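# Route the cable into the chain and shut its bars

## Task

Place the cable inside the cable chain, then shut all of the chain's bars on top of it.

## Robot and tools

Robot: two six-joint arms, left_arm and right_arm, each ending in a two-finger parallel gripper. Each arm lists its joints as shoulder pan, shoulder lift, elbow, wrist 1, wrist 2, wrist 3, and every per-joint list in calls and results uses that order. Allowed joint ranges in radians: shoulder pan, shoulder lift, wrist 1, wrist 2 and wrist 3 each -6.283 to 6.283; elbow -3.142 to 3.142. A target more than 0.010 rad outside a range, and further out than the joint's last reported angle, gets the call refused. Targets past a joint's true end are clipped, and the result then reports "joint sent to its limit".

Frame: all hand positions (metres), orientations (end_effector_quat_wxyz) and velocities are in the scene frame. Its origin sits at table-top height, halfway between the nominal arm bases. +x points out over the table, +z points up, and left_arm is on the +y side. The arm names do not match image left and right. Reported hand poses can be off by a few centimetres, more at long reach. Gripper axes: fingers point along its +z and open and close along its y. end_effector_position is the spot between the pads when closed. Closed fingertips reach about 19 mm past it, open ones about 6 mm. A block sticks out about 10 cm from the wrist 3 axis toward the gripper's +x and turns with it.

The row: every command row has 18 plain numbers covering both arms, even if only one moves. First come left_arm's 6 absolute joint target angles (rad), then its gripper position, force_limit and speed. Then the same 9 for right_arm. The three gripper numbers each run from -1 to 1. Position is absolute: +1 is fully open (85 mm), about -0.8 brings the pads together, and -1 closes until something blocks. force_limit and speed together set grip strength. speed sets finger travel: about 20 mm/s at -1, 85 at 0, 150 at +1. All start at +1. To leave a gripper alone, repeat exactly the numbers you last sent, because 0 is a real command. To hold a resting joint, resend its "Joint targets" value.

Tools:
- execute_actions(actions, cameras): actions is a list of actions. Each action is a table of up to 15 rows, one row per 1/30 s control step. If a table is short, its final row repeats until 15 steps are done. An empty list just reports state and images.
- move(target, speed, blend, stop_force, zero, blocking, cameras): moves all joints together along a path to target. target is one 18-number row or a list of up to 15 rows sharing 10 s. speed is the top speed in rad/s of the joint with the farthest to go: 0.01 to 3.14, default 0.5; one value, or one per target. blend (rad) rounds corners in a list; 0 stops at each target. stop_force (N, 4 to 120, same for both arms) ends an arm's path when its wrist sensor feels that much push against its motion, or 120 N in any direction. Use a much slower speed with it. Leave stop_force out when lifting away from something the gripper presses on. zero (default true) re-zeroes the sensor of moving arms first. blocking=false returns after about 0.5 s while the move keeps running, and cannot be combined with stop_force. A new move replaces a running one. With a list, keep the finger numbers the same in every row when using stop_force. Paths ignore obstacles and the other arm. The result adds a "move:" line: done, off_target (at rest with a joint more than 0.01 rad from target), moving, held, or fault, plus limits=held if steps were withheld.
- wait(seconds 0 to 10): lets time run while the last commands are held.
- stop(): brakes a running move; the fingers carry on.
- zoom_image(camera, region [x0,y0,x1,y1] in pixels, top-left origin, at most 504x504): magnifies the camera's latest image.
- zero_wrist_force(arm): subtracts the current wrist reading from later ones.
- finished_scene(scene): scene is the current scene number; ends the scene for good.

Cameras (896x504 each): cam_head_left, cam_head_right, cam_high, cam_low, cam_left_wrist, cam_right_wrist. The cameras argument picks which images come back: omitted, null or ["all"] gives all, [] gives none, and an unknown name invalidates the call.

Reading results: Joint positions, Joint velocities ("within noise" when still) and Joint targets (what the joints are being driven toward now) come per arm. Tool commands shows the current gripper commands. Joint torques include the arm's own weight, and positive means toward a larger angle. Wrist force and torque are in the gripper's own axes, as force from the contact into the arm, with a third line giving the peak since the last report. object_status: 0 moving, 1 blocked while opening, 2 blocked while closing (a grip), 3 reached the commanded position or the pads met. To grip, send -1, keep it, and check for 2. position_measured is in counts: 3 open, about 78 is 60 mm, 130 is 40 mm, 180 is 20 mm, 230 closed. "joint command not followed" means the clearance check between the arms altered targets.

Motion limits: joint speeds are capped at 2.09 rad/s (shoulder pan, shoulder lift) and 3.14 rad/s (others). Targets are kept near measured angles, so far goals take several actions and may be unfinished when a result returns.

Avoid: anything leaving the table, dropping parts, releasing moving parts, fast impacts, and pressing past firm contact, since the arms are stiff. A contact torque at a joint's limit (shoulder 297, elbow 135, wrists 48.6 N m) or roughly 150 N of outside force stops the arm for 10 s. If a grip is then pinning it, open before moving it. Do not let the arms hit each other or grip the other's fingers. Do not squeeze a part hard while it still rests on something. Long loads or stretched poses heat motors: a MOTOR HOT line warns at 70 °C, and at 85 °C the arm locks for 30 s or more. Loose objects may get brief random nudges.

Each tool is called after "Emit:" in YAML: its name, and indented under it one key for each argument.

## Session

Emit:
execute_actions:
  actions: []

Scene clock: 0.00 s.
left_arm: end_effector_position=(+1.2379, +0.3060, +0.1490) position_measured=3 object_status=3 end_effector_quat_wxyz=(-0.004, +0.030, +1.000, -0.001) | right_arm: end_effector_position=(+0.4281, +0.1131, +0.1931) position_measured=3 object_status=3 end_effector_quat_wxyz=(+0.307, +0.803, -0.395, +0.325)
Joint positions: left_arm=[-0.22 -0.426 0.427 -1.565 -1.575 -0.195] | right_arm=[4.536 -2.397 -0.997 -2.168 1.143 -0.65]
Joint velocities: within noise
Joint torques (N m): no reading
Motor temperatures (°C): left_arm=[26 31 28 35 35 43] | right_arm=[29 35 28 41 39 38]
Wrist force (N): no reading
Wrist torque (N m): no reading
Wrist force, peak (N): no reading
Joint targets: left_arm=[-0.220 -0.426 0.427 -1.565 -1.575 -0.195] | right_arm=[4.536 -2.397 -0.997 -2.168 1.143 -0.650]
Tool commands: left_gripper/position=+1.0 left_gripper/force_limit=+1.0 left_gripper/speed=+1.0 right_gripper/position=+1.0 right_gripper/force_limit=+1.0 right_gripper/speed=+1.0

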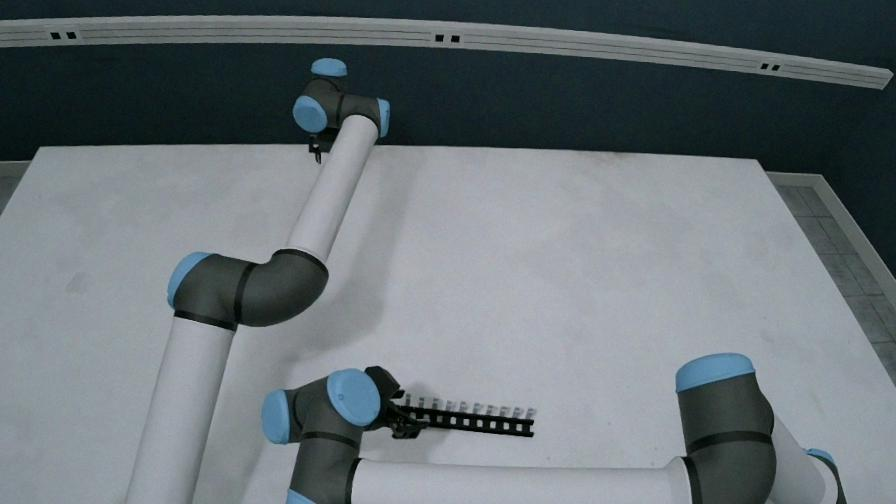

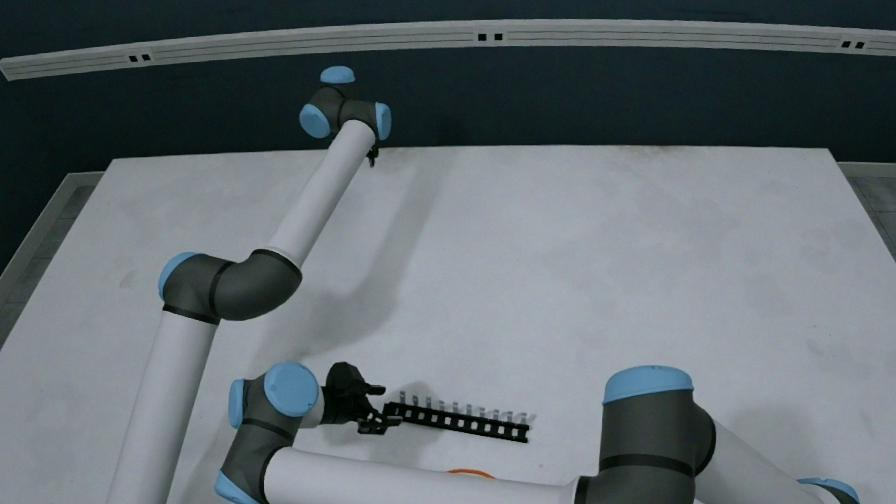

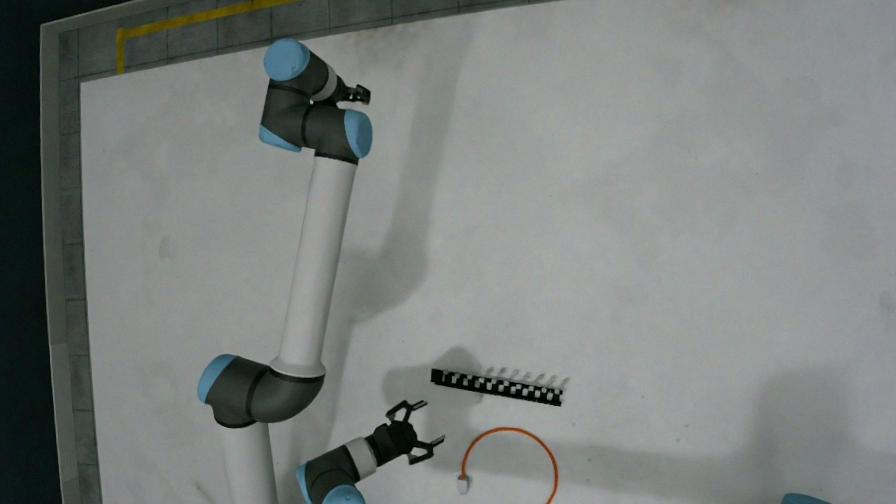

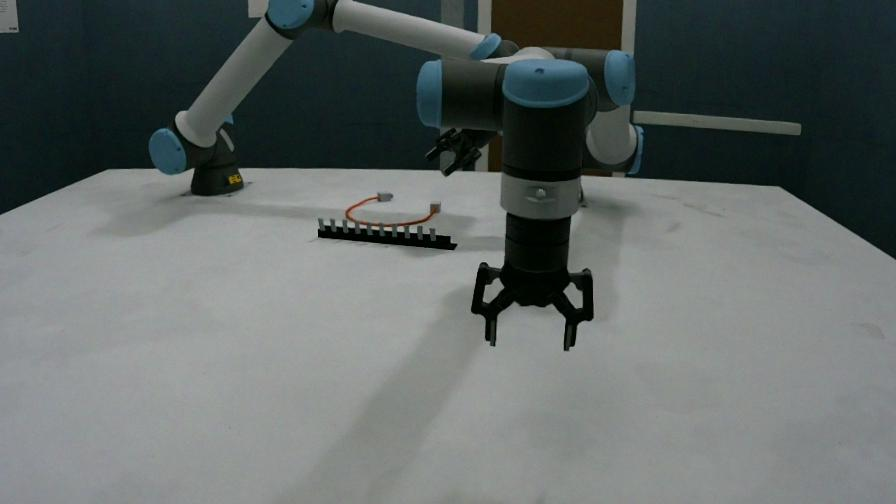

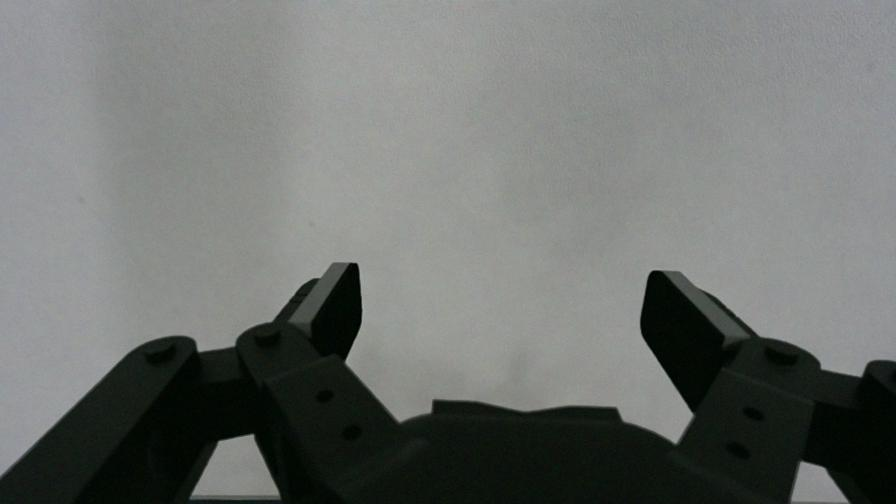

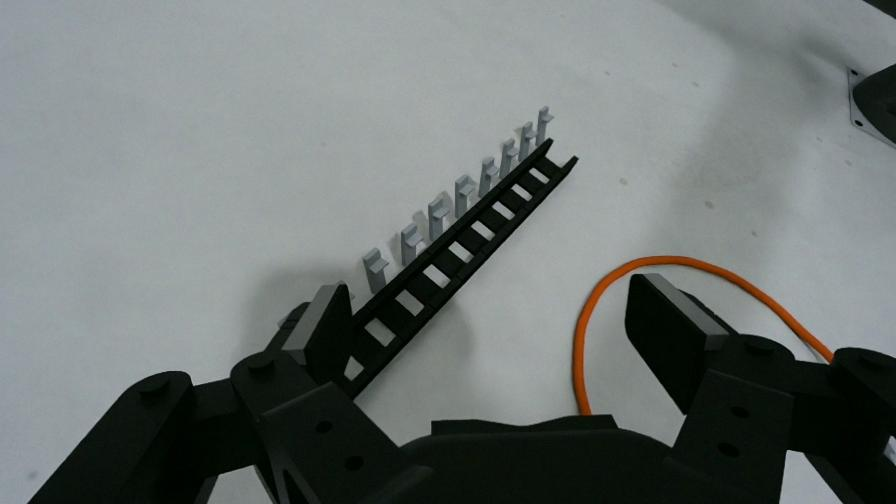

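Emit:
zoom_image:
  camera: "cam_high"
  region: [400, 340, 620, 504]

Emit:
zoom_image:
  camera: "cam_right_wrist"
  region: [320, 80, 620, 400]

Emit:
zoom_image:
  camera: "cam_low"
  region: [300, 170, 480, 270]

Scaled by 2.291 from the camera's 896x504 image, which has a finer 1280x720 frame.

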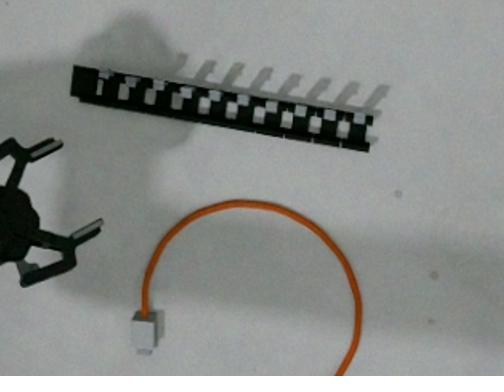

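Scaled by 1.575 from the camera's 896x504 image, which has a finer 1280x720 frame.

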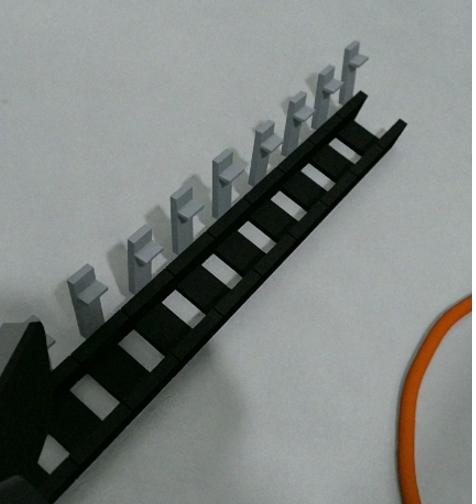

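Scaled by 2.800 from the camera's 896x504 image, which has a finer 1280x720 frame.

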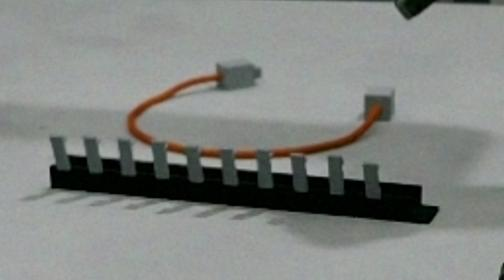

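Emit:
move:
  target: [-0.22,-0.426,0.427,-1.565,-1.575,-0.195,1,1,1,4.350,-1.653,-1.769,-1.290,1.571,-1.945,1,1,1]
  speed: 0.8

Scene clock: 71.27 s.
left_arm: end_effector_position=(+1.2380, +0.3063, +0.1486) position_measured=3 object_status=3 end_effector_quat_wxyz=(-0.004, +0.030, +1.000, -0.001) | right_arm: end_effector_position=(+0.4004, -0.0999, +0.3492) position_measured=3 object_status=3 end_effector_quat_wxyz=(+0.000, +1.000, +0.000, +0.000)
Joint positions: left_arm=[-0.22 -0.426 0.427 -1.565 -1.575 -0.195] | right_arm=[4.35 -1.653 -1.769 -1.29 1.571 -1.945]
Joint velocities: within noise
Joint torques (N m): left_arm=[15.57 -115.76 -54.01 -1.66 3.68 -2.04] | right_arm=[-11.72 73.44 43.95 7.36 3.38 -3.02]
Motor temperatures (°C): left_arm=[26 31 28 35 35 43] | right_arm=[29 35 28 41 39 37]
Wrist force (N): left_arm=[-0.2 0.2 0.2] | right_arm=[2.1 0.9 2.2]
Wrist torque (N m): left_arm=[0.03 0.02 0.00] | right_arm=[0.13 -0.53 -0.23]
Wrist force, peak (N): left_arm=[-0.5 0.0 0.6] | right_arm=[2.2 2.5 1.6]
Joint targets: left_arm=[-0.220 -0.426 0.427 -1.565 -1.575 -0.195] | right_arm=[4.350 -1.653 -1.769 -1.290 1.571 -1.945]
move: done

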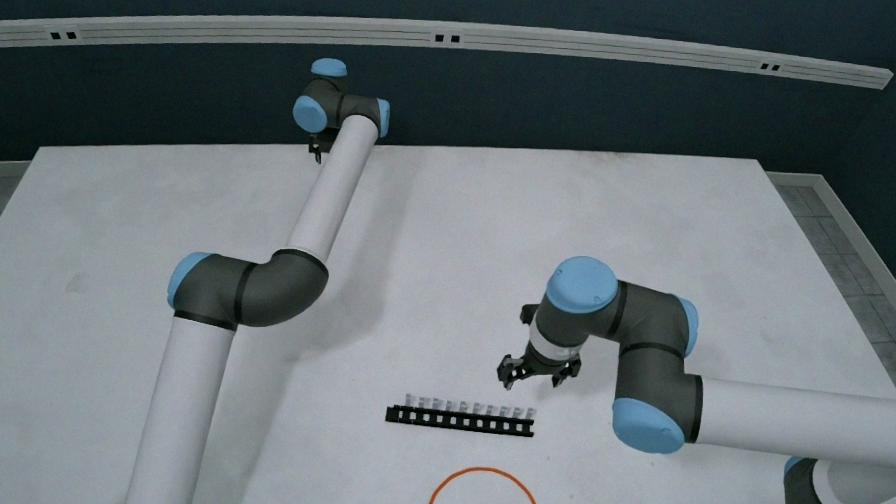

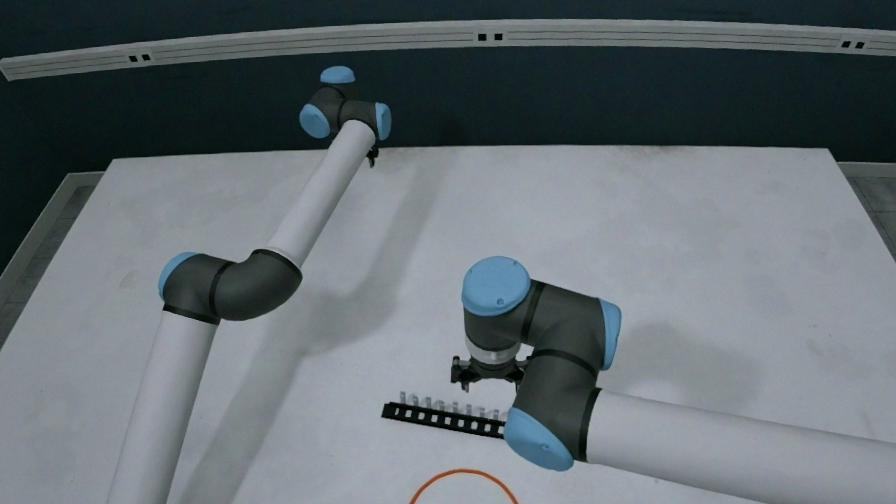

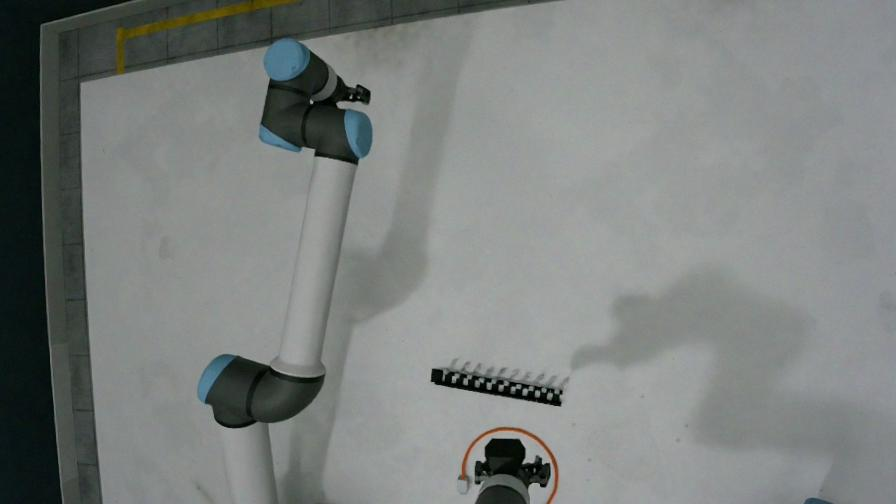

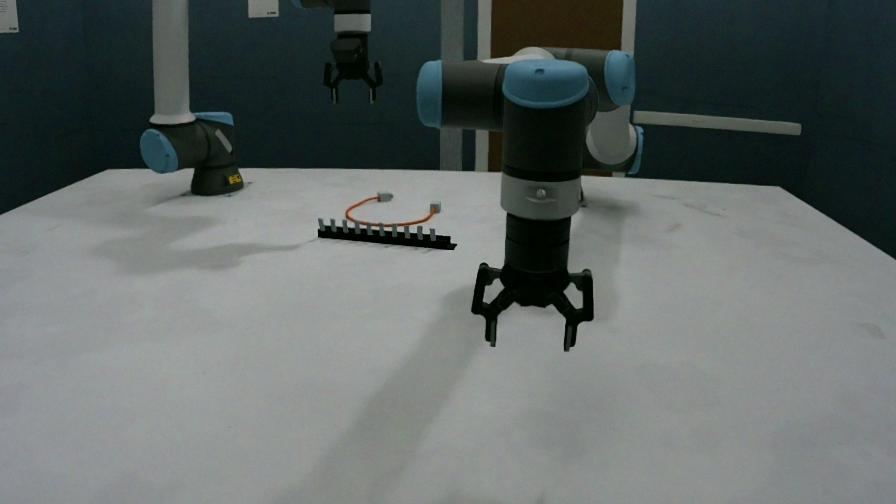

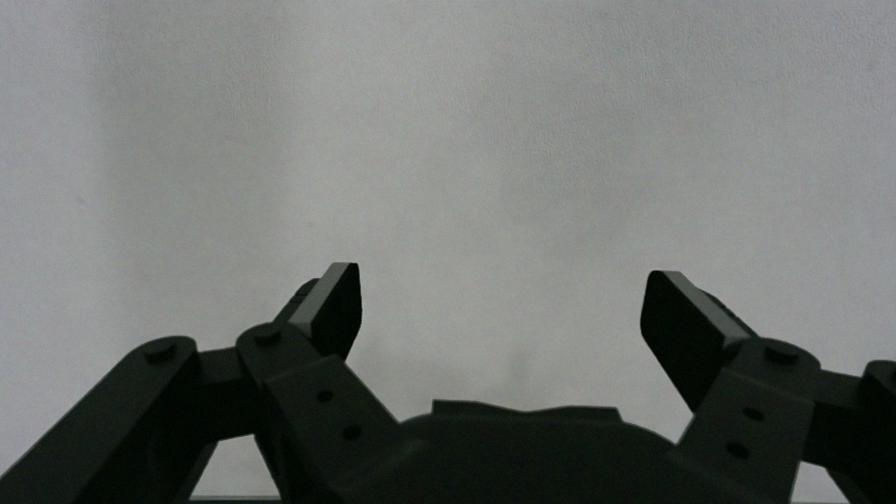

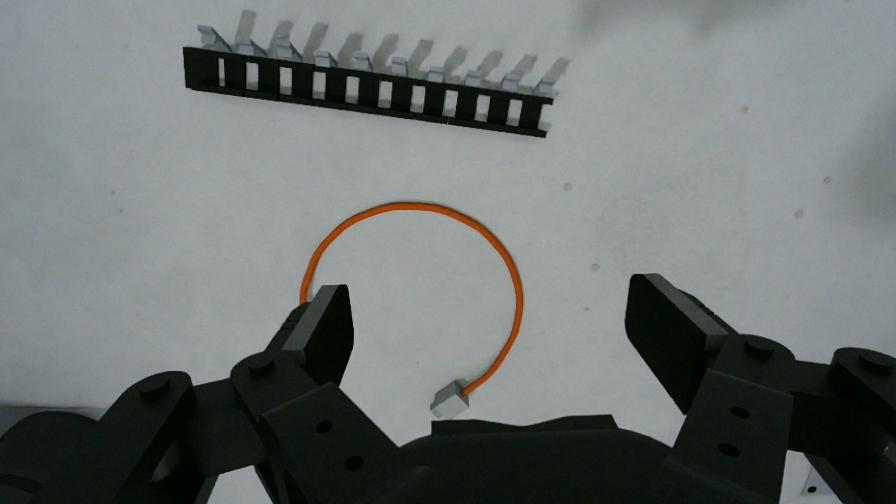

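Emit:
zoom_image:
  camera: "cam_right_wrist"
  region: [160, 0, 600, 247]

Scaled by 1.145 from the camera's 896x504 image, which has a finer 1280x720 frame.

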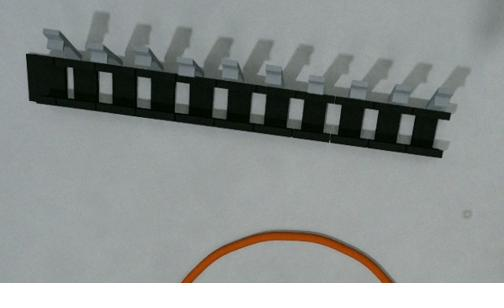

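Emit:
move:
  target: [-0.22,-0.426,0.427,-1.565,-1.575,-0.195,1,1,1,4.2297,-1.8107,-1.7693,-1.1324,1.571,-2.0655,1,1,1]
  speed: 0.6
  cameras: ["cam_right_wrist","cam_high"]

Scene clock: 85.47 s.
left_arm: end_effector_position=(+1.2380, +0.3063, +0.1486) position_measured=3 object_status=3 end_effector_quat_wxyz=(-0.004, +0.030, +1.000, -0.001) | right_arm: end_effector_position=(+0.5000, -0.0995, +0.2495) position_measured=3 object_status=3 end_effector_quat_wxyz=(+0.000, +1.000, +0.000, +0.000)
Joint positions: left_arm=[-0.22 -0.426 0.427 -1.565 -1.575 -0.195] | right_arm=[4.23 -1.81 -1.769 -1.133 1.571 -2.065]
Joint velocities: within noise
Joint torques (N m): left_arm=[14.1 -116.93 -48.3 -2.67 2.78 -1.66] | right_arm=[-10.39 51.46 51.29 8.12 2.51 -3.39]
Motor temperatures (°C): left_arm=[26 31 28 35 35 43] | right_arm=[29 35 28 41 39 37]
Wrist force (N): left_arm=[0.2 0.1 -0.1] | right_arm=[2.6 1.1 1.8]
Wrist torque (N m): left_arm=[0.02 -0.04 0.00] | right_arm=[0.27 -0.60 -0.25]
Wrist force, peak (N): left_arm=[0.0 0.7 0.4] | right_arm=[4.6 1.2 4.5]
Joint targets: left_arm=[-0.220 -0.426 0.427 -1.565 -1.575 -0.195] | right_arm=[4.230 -1.811 -1.769 -1.132 1.571 -2.066]
move: done
Images, in order (width x height): cam_high 896x504, cam_right_wrist 896x504.

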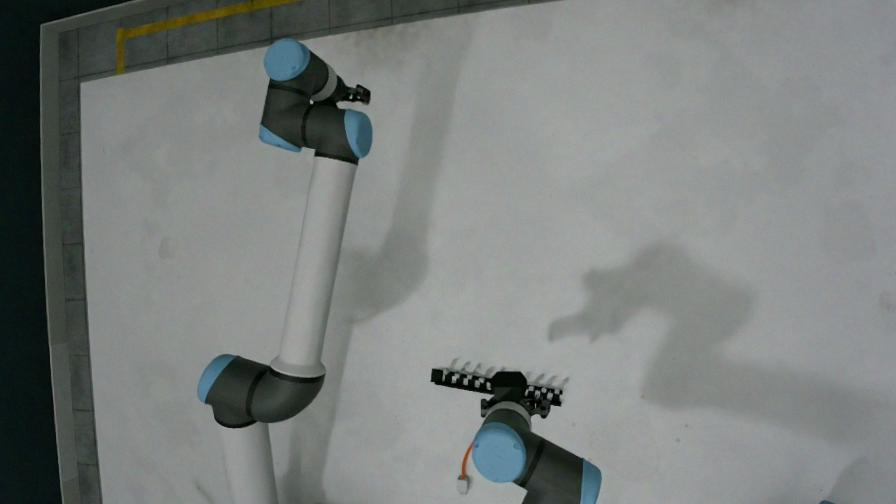

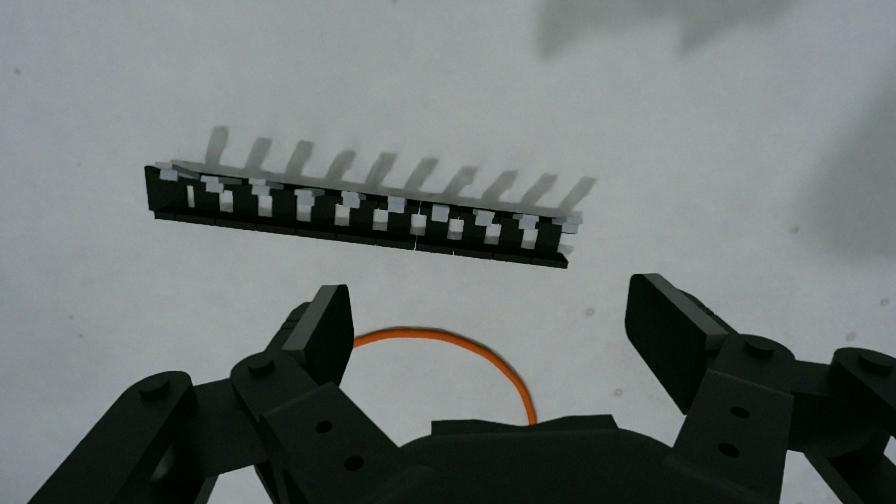

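Emit:
move:
  target: [-0.22,-0.426,0.427,-1.565,-1.575,-0.195,1,1,1,4.2297,-1.8949,-1.8583,-0.9592,1.571,-2.0655,1,1,1]
  speed: 0.4
  cameras: ["cam_right_wrist","cam_low"]

Emit:
zoom_image:
  camera: "cam_right_wrist"
  region: [120, 100, 620, 380]

Emit:
zoom_image:
  camera: "cam_low"
  region: [300, 160, 480, 260]

Scene clock: 102.93 s.
left_arm: end_effector_position=(+1.2380, +0.3063, +0.1486) position_measured=3 object_status=3 end_effector_quat_wxyz=(-0.004, +0.030, +1.000, -0.001) | right_arm: end_effector_position=(+0.5002, -0.0995, +0.1495) position_measured=3 object_status=3 end_effector_quat_wxyz=(+0.000, +1.000, +0.000, +0.000)
Joint positions: left_arm=[-0.22 -0.426 0.427 -1.565 -1.575 -0.195] | right_arm=[4.23 -1.895 -1.858 -0.959 1.571 -2.066]
Joint velocities: within noise
Joint torques (N m): left_arm=[11.97 -116.49 -43.75 -3.61 1.81 -1.34] | right_arm=[-8.87 53.25 37.13 7.12 1.67 -3.12]
Motor temperatures (°C): left_arm=[26 31 28 35 35 43] | right_arm=[29 35 28 41 39 37]
Wrist force (N): left_arm=[-0.5 0.1 0.0] | right_arm=[2.3 1.7 1.8]
Wrist torque (N m): left_arm=[0.01 0.06 0.01] | right_arm=[0.38 -0.53 -0.20]
Wrist force, peak (N): left_arm=[-0.5 0.5 0.5] | right_arm=[2.5 1.4 4.0]
Joint targets: left_arm=[-0.220 -0.426 0.427 -1.565 -1.575 -0.195] | right_arm=[4.230 -1.895 -1.858 -0.959 1.571 -2.066]
move: done
Images, in order (width x height): cam_low 896x504, cam_right_wrist 896x504.

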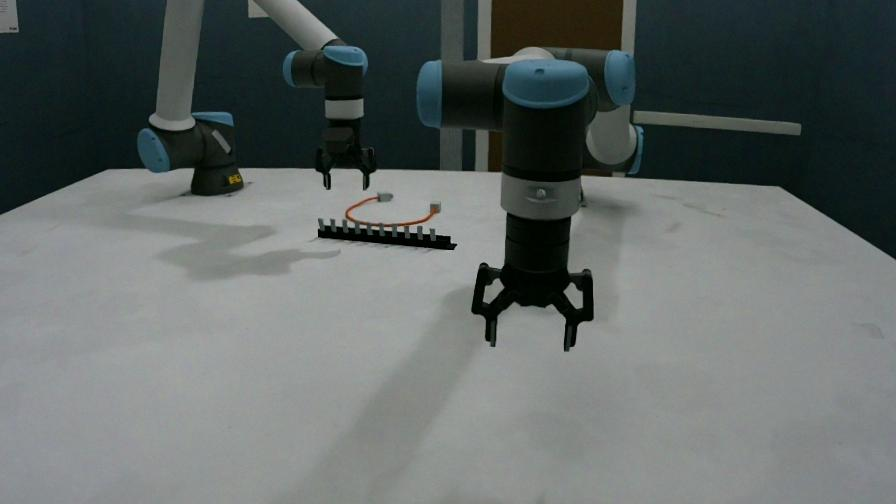

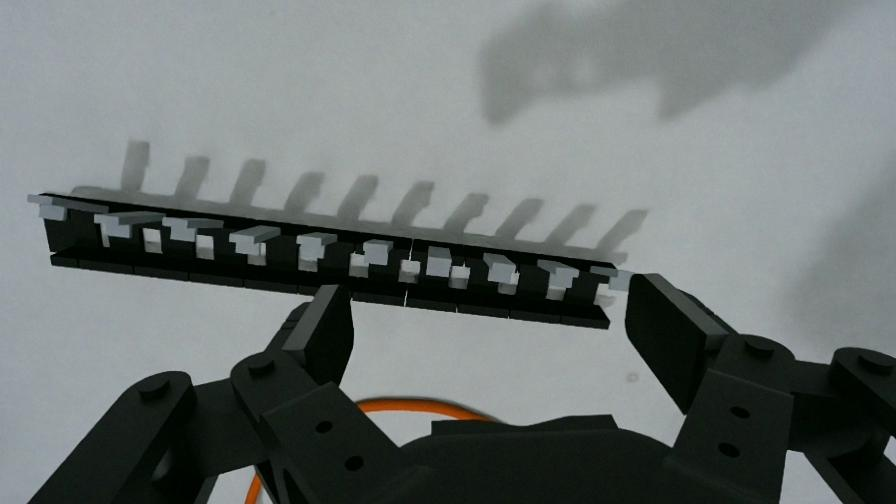

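Scaled by 1.008 from the camera's 896x504 image, which has a finer 1280x720 frame.

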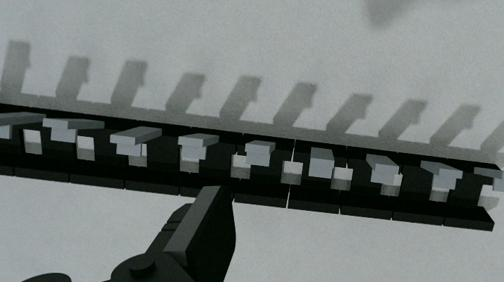

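Scaled by 2.800 from the camera's 896x504 image, which has a finer 1280x720 frame.

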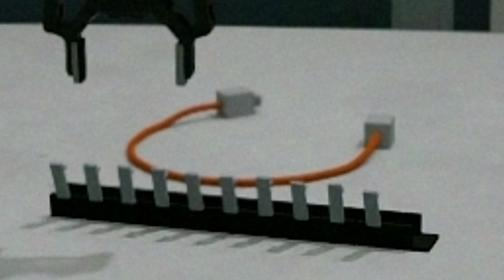

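Emit:
move:
  target:
    - [-0.22,-2.086,2.3169,-1.8017,-1.571,-0.195,1,1,1,4.7227,-1.3205,-2.162,-1.2299,1.571,-0.8745,1,1,1]
    - [-1.4242,-2.086,2.3169,-1.8017,-1.571,-1.459,1,1,1,4.7227,-1.3205,-2.162,-1.2299,1.571,-0.8745,1,1,1]
  speed: 1.0

Scene clock: 159.40 s.
left_arm: end_effector_position=(+0.2022, +0.1002, +0.2991) position_measured=3 object_status=3 end_effector_quat_wxyz=(+0.000, +0.000, +1.000, +0.000) | right_arm: end_effector_position=(+0.1502, -0.1995, +0.2993) position_measured=3 object_status=3 end_effector_quat_wxyz=(+0.000, +0.940, -0.342, +0.000)
Joint positions: left_arm=[-1.424 -2.086 2.317 -1.802 -1.571 -1.459] | right_arm=[4.723 -1.32 -2.162 -1.23 1.571 -0.874]
Joint velocities: within noise
Joint torques (N m): left_arm=[-19.15 -16.98 -45.82 -5.13 0.8 -1.79] | right_arm=[11.59 38.71 44.78 1.31 0.82 2.36]
Motor temperatures (°C): left_arm=[26 31 28 35 35 43] | right_arm=[29 35 28 41 39 37]
Wrist force (N): left_arm=[0.0 0.4 -0.4] | right_arm=[2.4 1.4 1.3]
Wrist torque (N m): left_arm=[0.09 -0.06 -0.03] | right_arm=[0.21 -0.46 -0.17]
Wrist force, peak (N): left_arm=[3.7 0.7 2.3] | right_arm=[4.2 1.4 2.8]
Joint targets: left_arm=[-1.424 -2.086 2.317 -1.802 -1.571 -1.459] | right_arm=[4.723 -1.321 -2.162 -1.230 1.571 -0.874]
move: done

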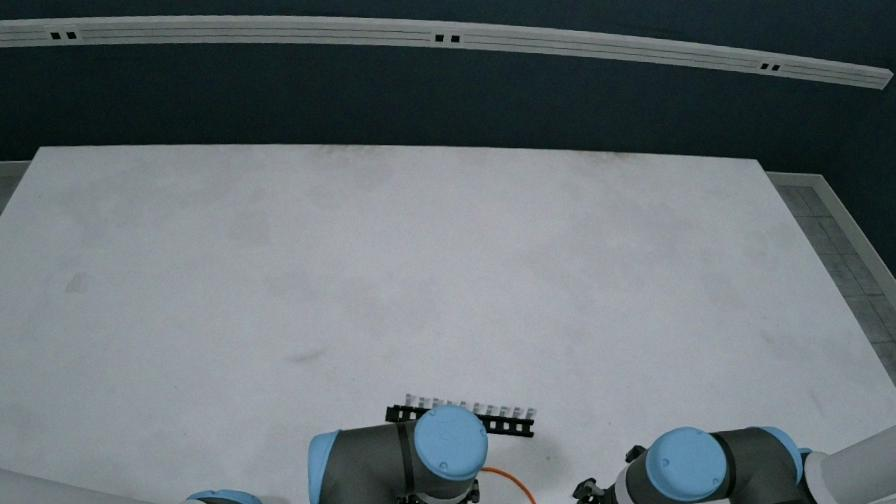

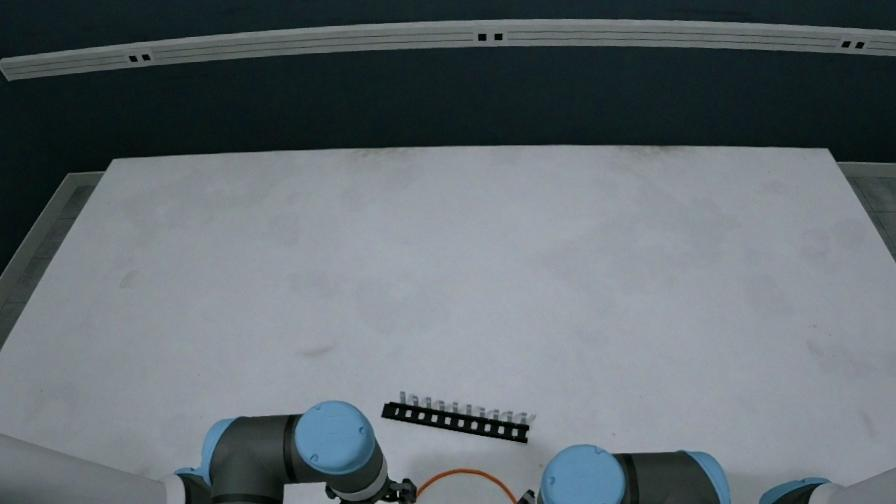

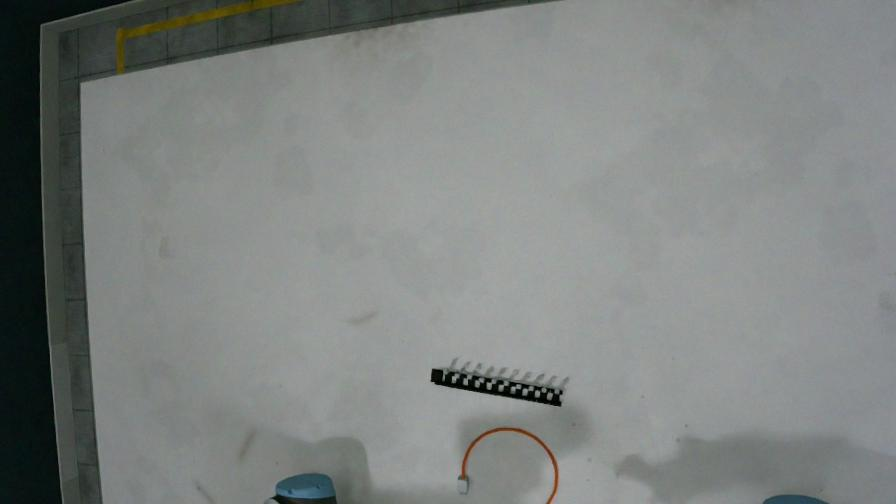

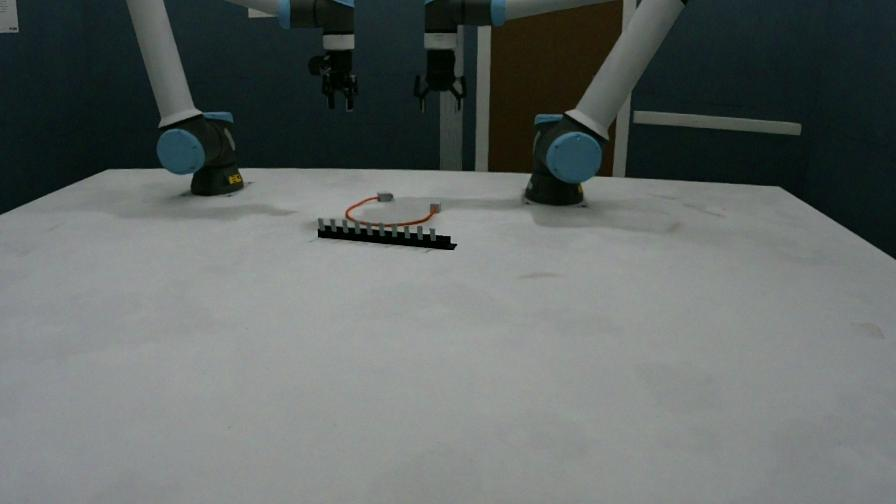

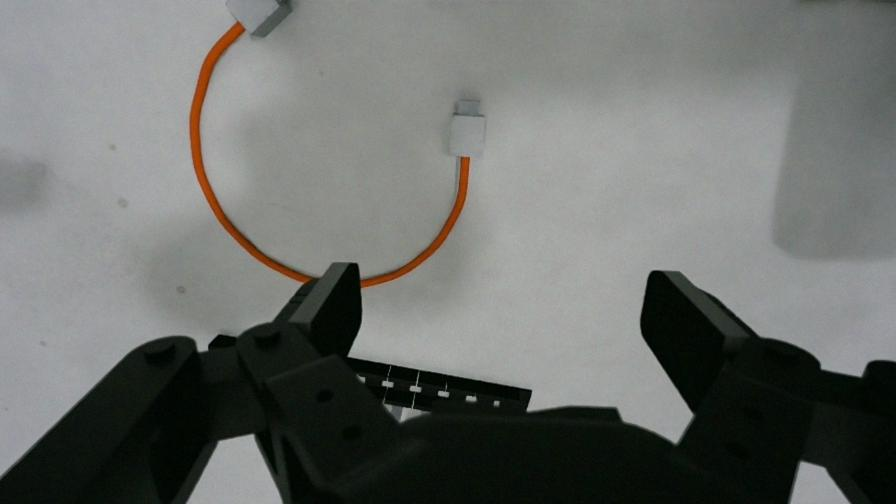

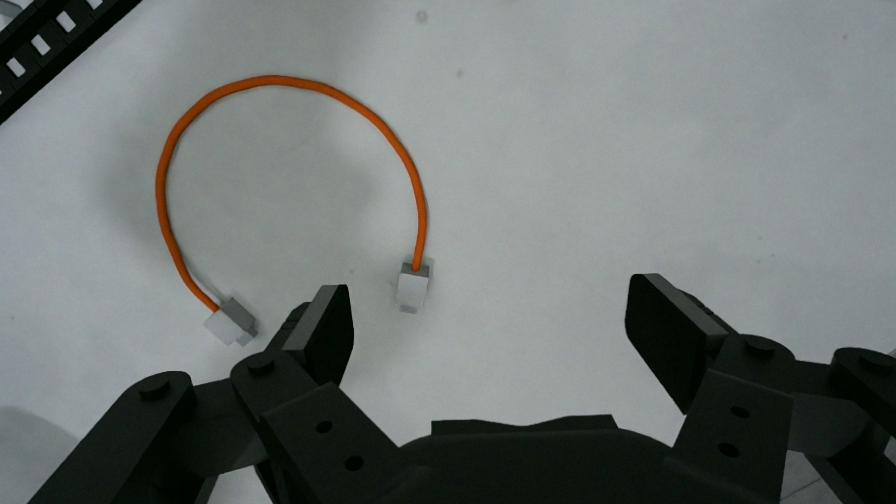

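Emit:
move:
  target: [-1.486,-1.9409,2.5748,-2.2047,-1.571,-1.521,1,1,1,4.8186,-1.6618,-2.2012,-0.8494,1.571,-0.6066,1,1,1]
  speed: 0.5
  cameras: ["cam_left_wrist","cam_right_wrist","cam_low"]

Scene clock: 175.10 s.
left_arm: end_effector_position=(+0.1792, +0.1031, +0.1296) position_measured=3 object_status=3 end_effector_quat_wxyz=(+0.000, +0.000, +1.000, +0.000) | right_arm: end_effector_position=(+0.0917, -0.0876, +0.1296) position_measured=3 object_status=3 end_effector_quat_wxyz=(+0.000, +0.907, -0.421, +0.000)
Joint positions: left_arm=[-1.486 -1.941 2.575 -2.204 -1.571 -1.521] | right_arm=[4.819 -1.662 -2.201 -0.85 1.571 -0.607]
Joint velocities: within noise
Joint torques (N m): left_arm=[-19.93 0.01 -33.42 -7.16 -2.46 -1.92] | right_arm=[15.5 27.93 33.63 8.06 -0.02 2.01]
Motor temperatures (°C): left_arm=[26 31 28 35 35 43] | right_arm=[29 35 28 41 39 37]
Wrist force (N): left_arm=[-0.4 0.5 0.1] | right_arm=[3.1 0.9 2.0]
Wrist torque (N m): left_arm=[0.09 0.00 0.03] | right_arm=[0.15 -0.59 -0.21]
Wrist force, peak (N): left_arm=[-0.2 1.0 -2.3] | right_arm=[4.1 2.3 -0.1]
Joint targets: left_arm=[-1.486 -1.941 2.575 -2.205 -1.571 -1.521] | right_arm=[4.819 -1.662 -2.201 -0.849 1.571 -0.607]
move: done
Images, in order (width x height): cam_low 896x504, cam_left_wrist 896x504, cam_right_wrist 896x504.

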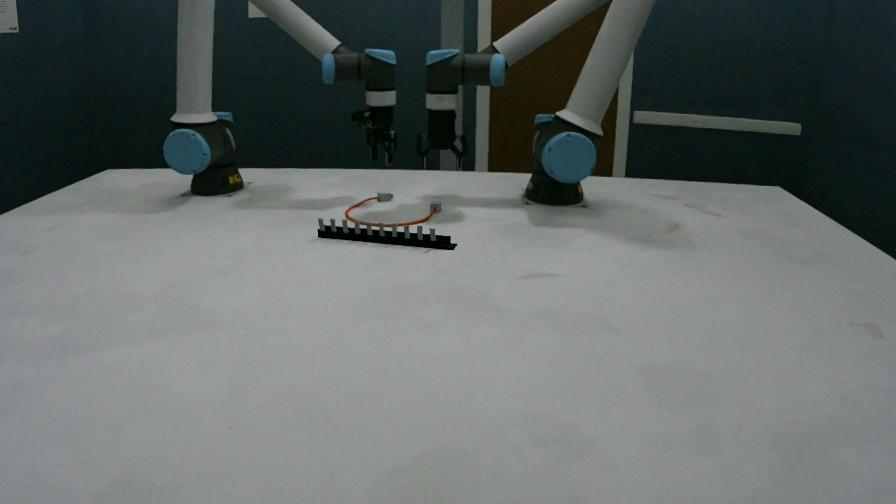

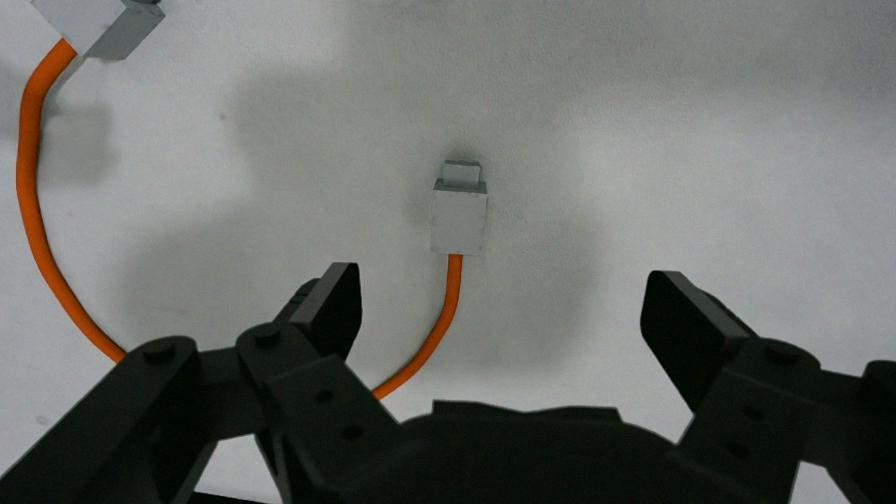

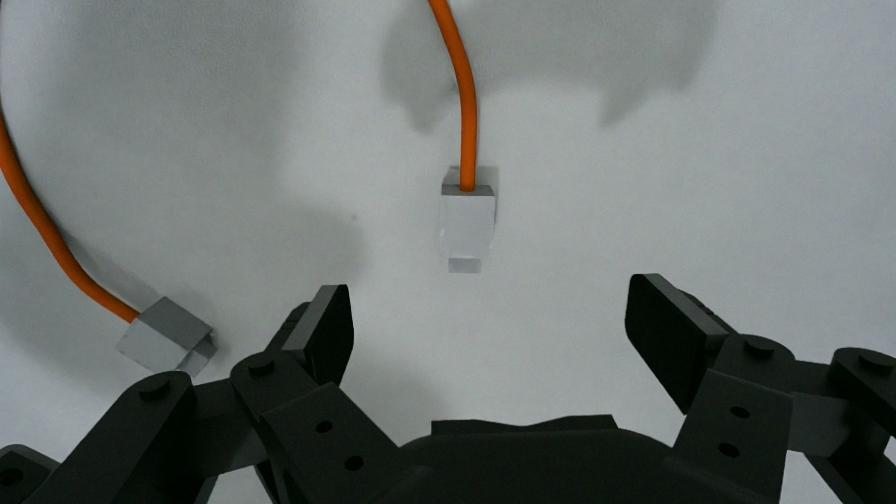

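Emit:
move:
  target: [-1.4851,-1.7865,2.6275,-2.4118,-1.571,-1.5201,1,1,1,4.8181,-1.7583,-2.2334,-0.7207,1.571,-0.6071,1,1,1]
  speed: 0.3
  cameras: ["cam_left_wrist","cam_right_wrist","cam_low"]

Emit:
zoom_image:
  camera: "cam_low"
  region: [330, 120, 500, 260]

Scene clock: 194.07 s.
left_arm: end_effector_position=(+0.1800, +0.0923, +0.0694) position_measured=3 object_status=3 end_effector_quat_wxyz=(+0.000, +0.000, +1.000, +0.000) | right_arm: end_effector_position=(+0.0914, -0.0811, +0.0694) position_measured=3 object_status=3 end_effector_quat_wxyz=(+0.000, +0.907, -0.421, +0.000)
Joint positions: left_arm=[-1.485 -1.787 2.627 -2.412 -1.571 -1.52] | right_arm=[4.818 -1.758 -2.233 -0.721 1.571 -0.607]
Joint velocities: within noise
Joint torques (N m): left_arm=[15.77 -6.65 -27.13 -7.07 -2.35 2.2] | right_arm=[-9.8 35.29 29.29 7.85 -0.22 -3.48]
Motor temperatures (°C): left_arm=[26 31 28 35 35 43] | right_arm=[29 35 28 41 39 37]
Wrist force (N): left_arm=[-0.2 -0.3 0.5] | right_arm=[3.1 1.4 1.5]
Wrist torque (N m): left_arm=[-0.04 -0.02 0.01] | right_arm=[0.35 -0.58 -0.24]
Wrist force, peak (N): left_arm=[-0.2 -0.2 1.5] | right_arm=[2.7 1.6 2.7]
Joint targets: left_arm=[-1.485 -1.787 2.627 -2.412 -1.571 -1.520] | right_arm=[4.818 -1.758 -2.233 -0.721 1.571 -0.607]
move: done
Images, in order (width x height): cam_low 896x504, cam_left_wrist 896x504, cam_right_wrist 896x504.

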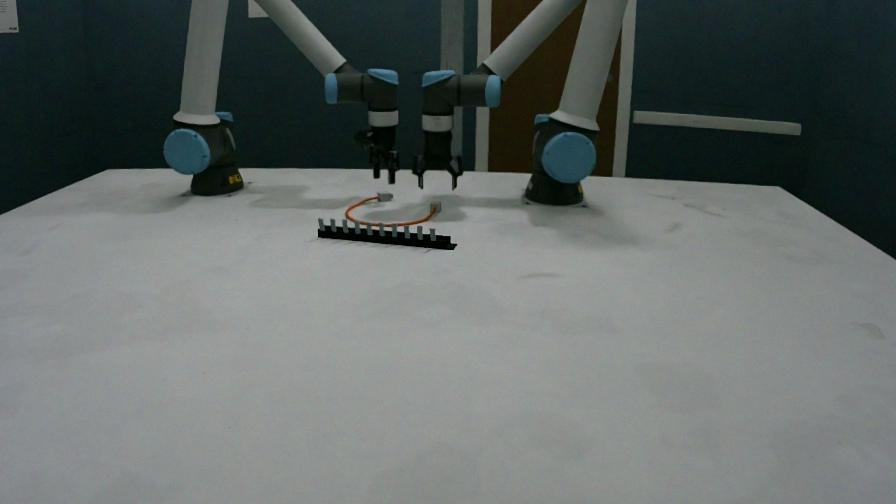

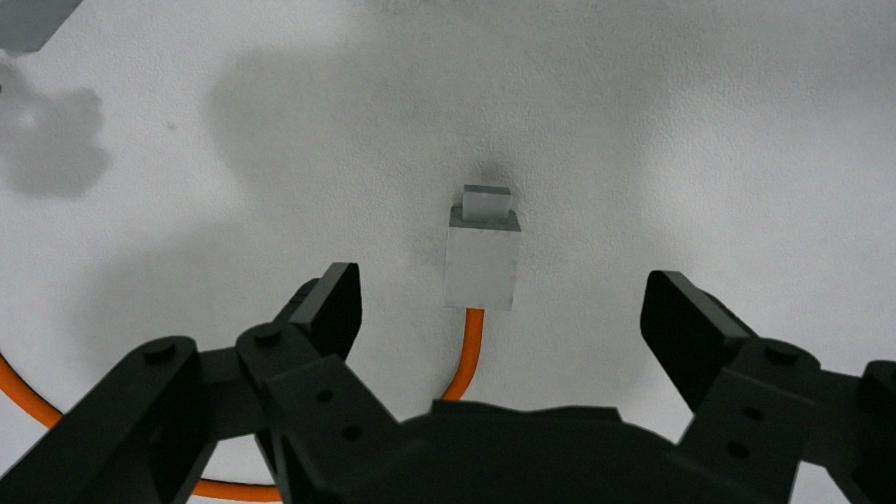

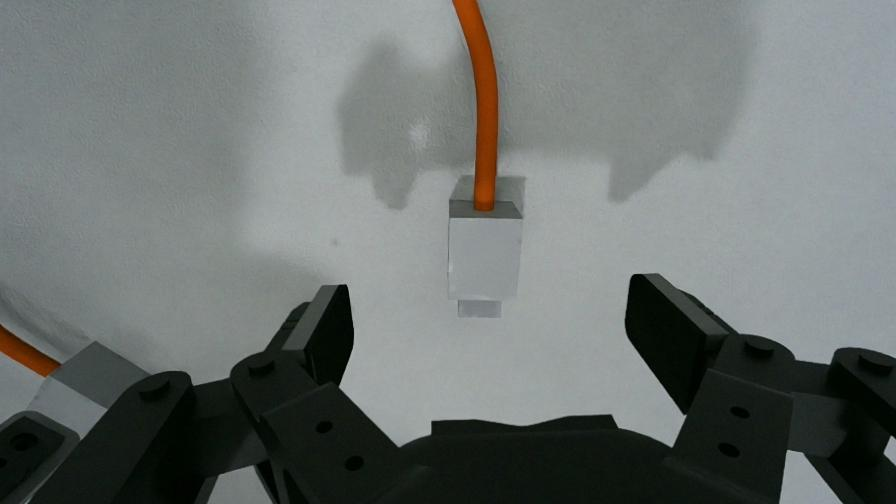

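Scaled by 2.965 from the camera's 896x504 image, which has a finer 1280x720 frame.

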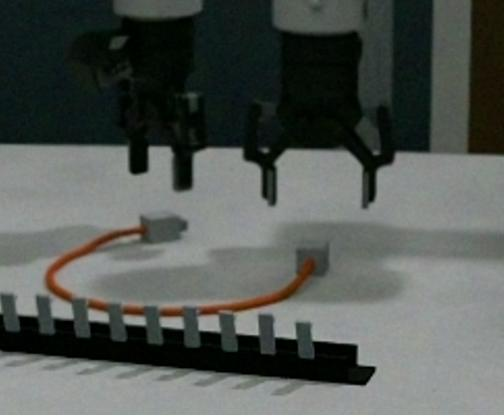

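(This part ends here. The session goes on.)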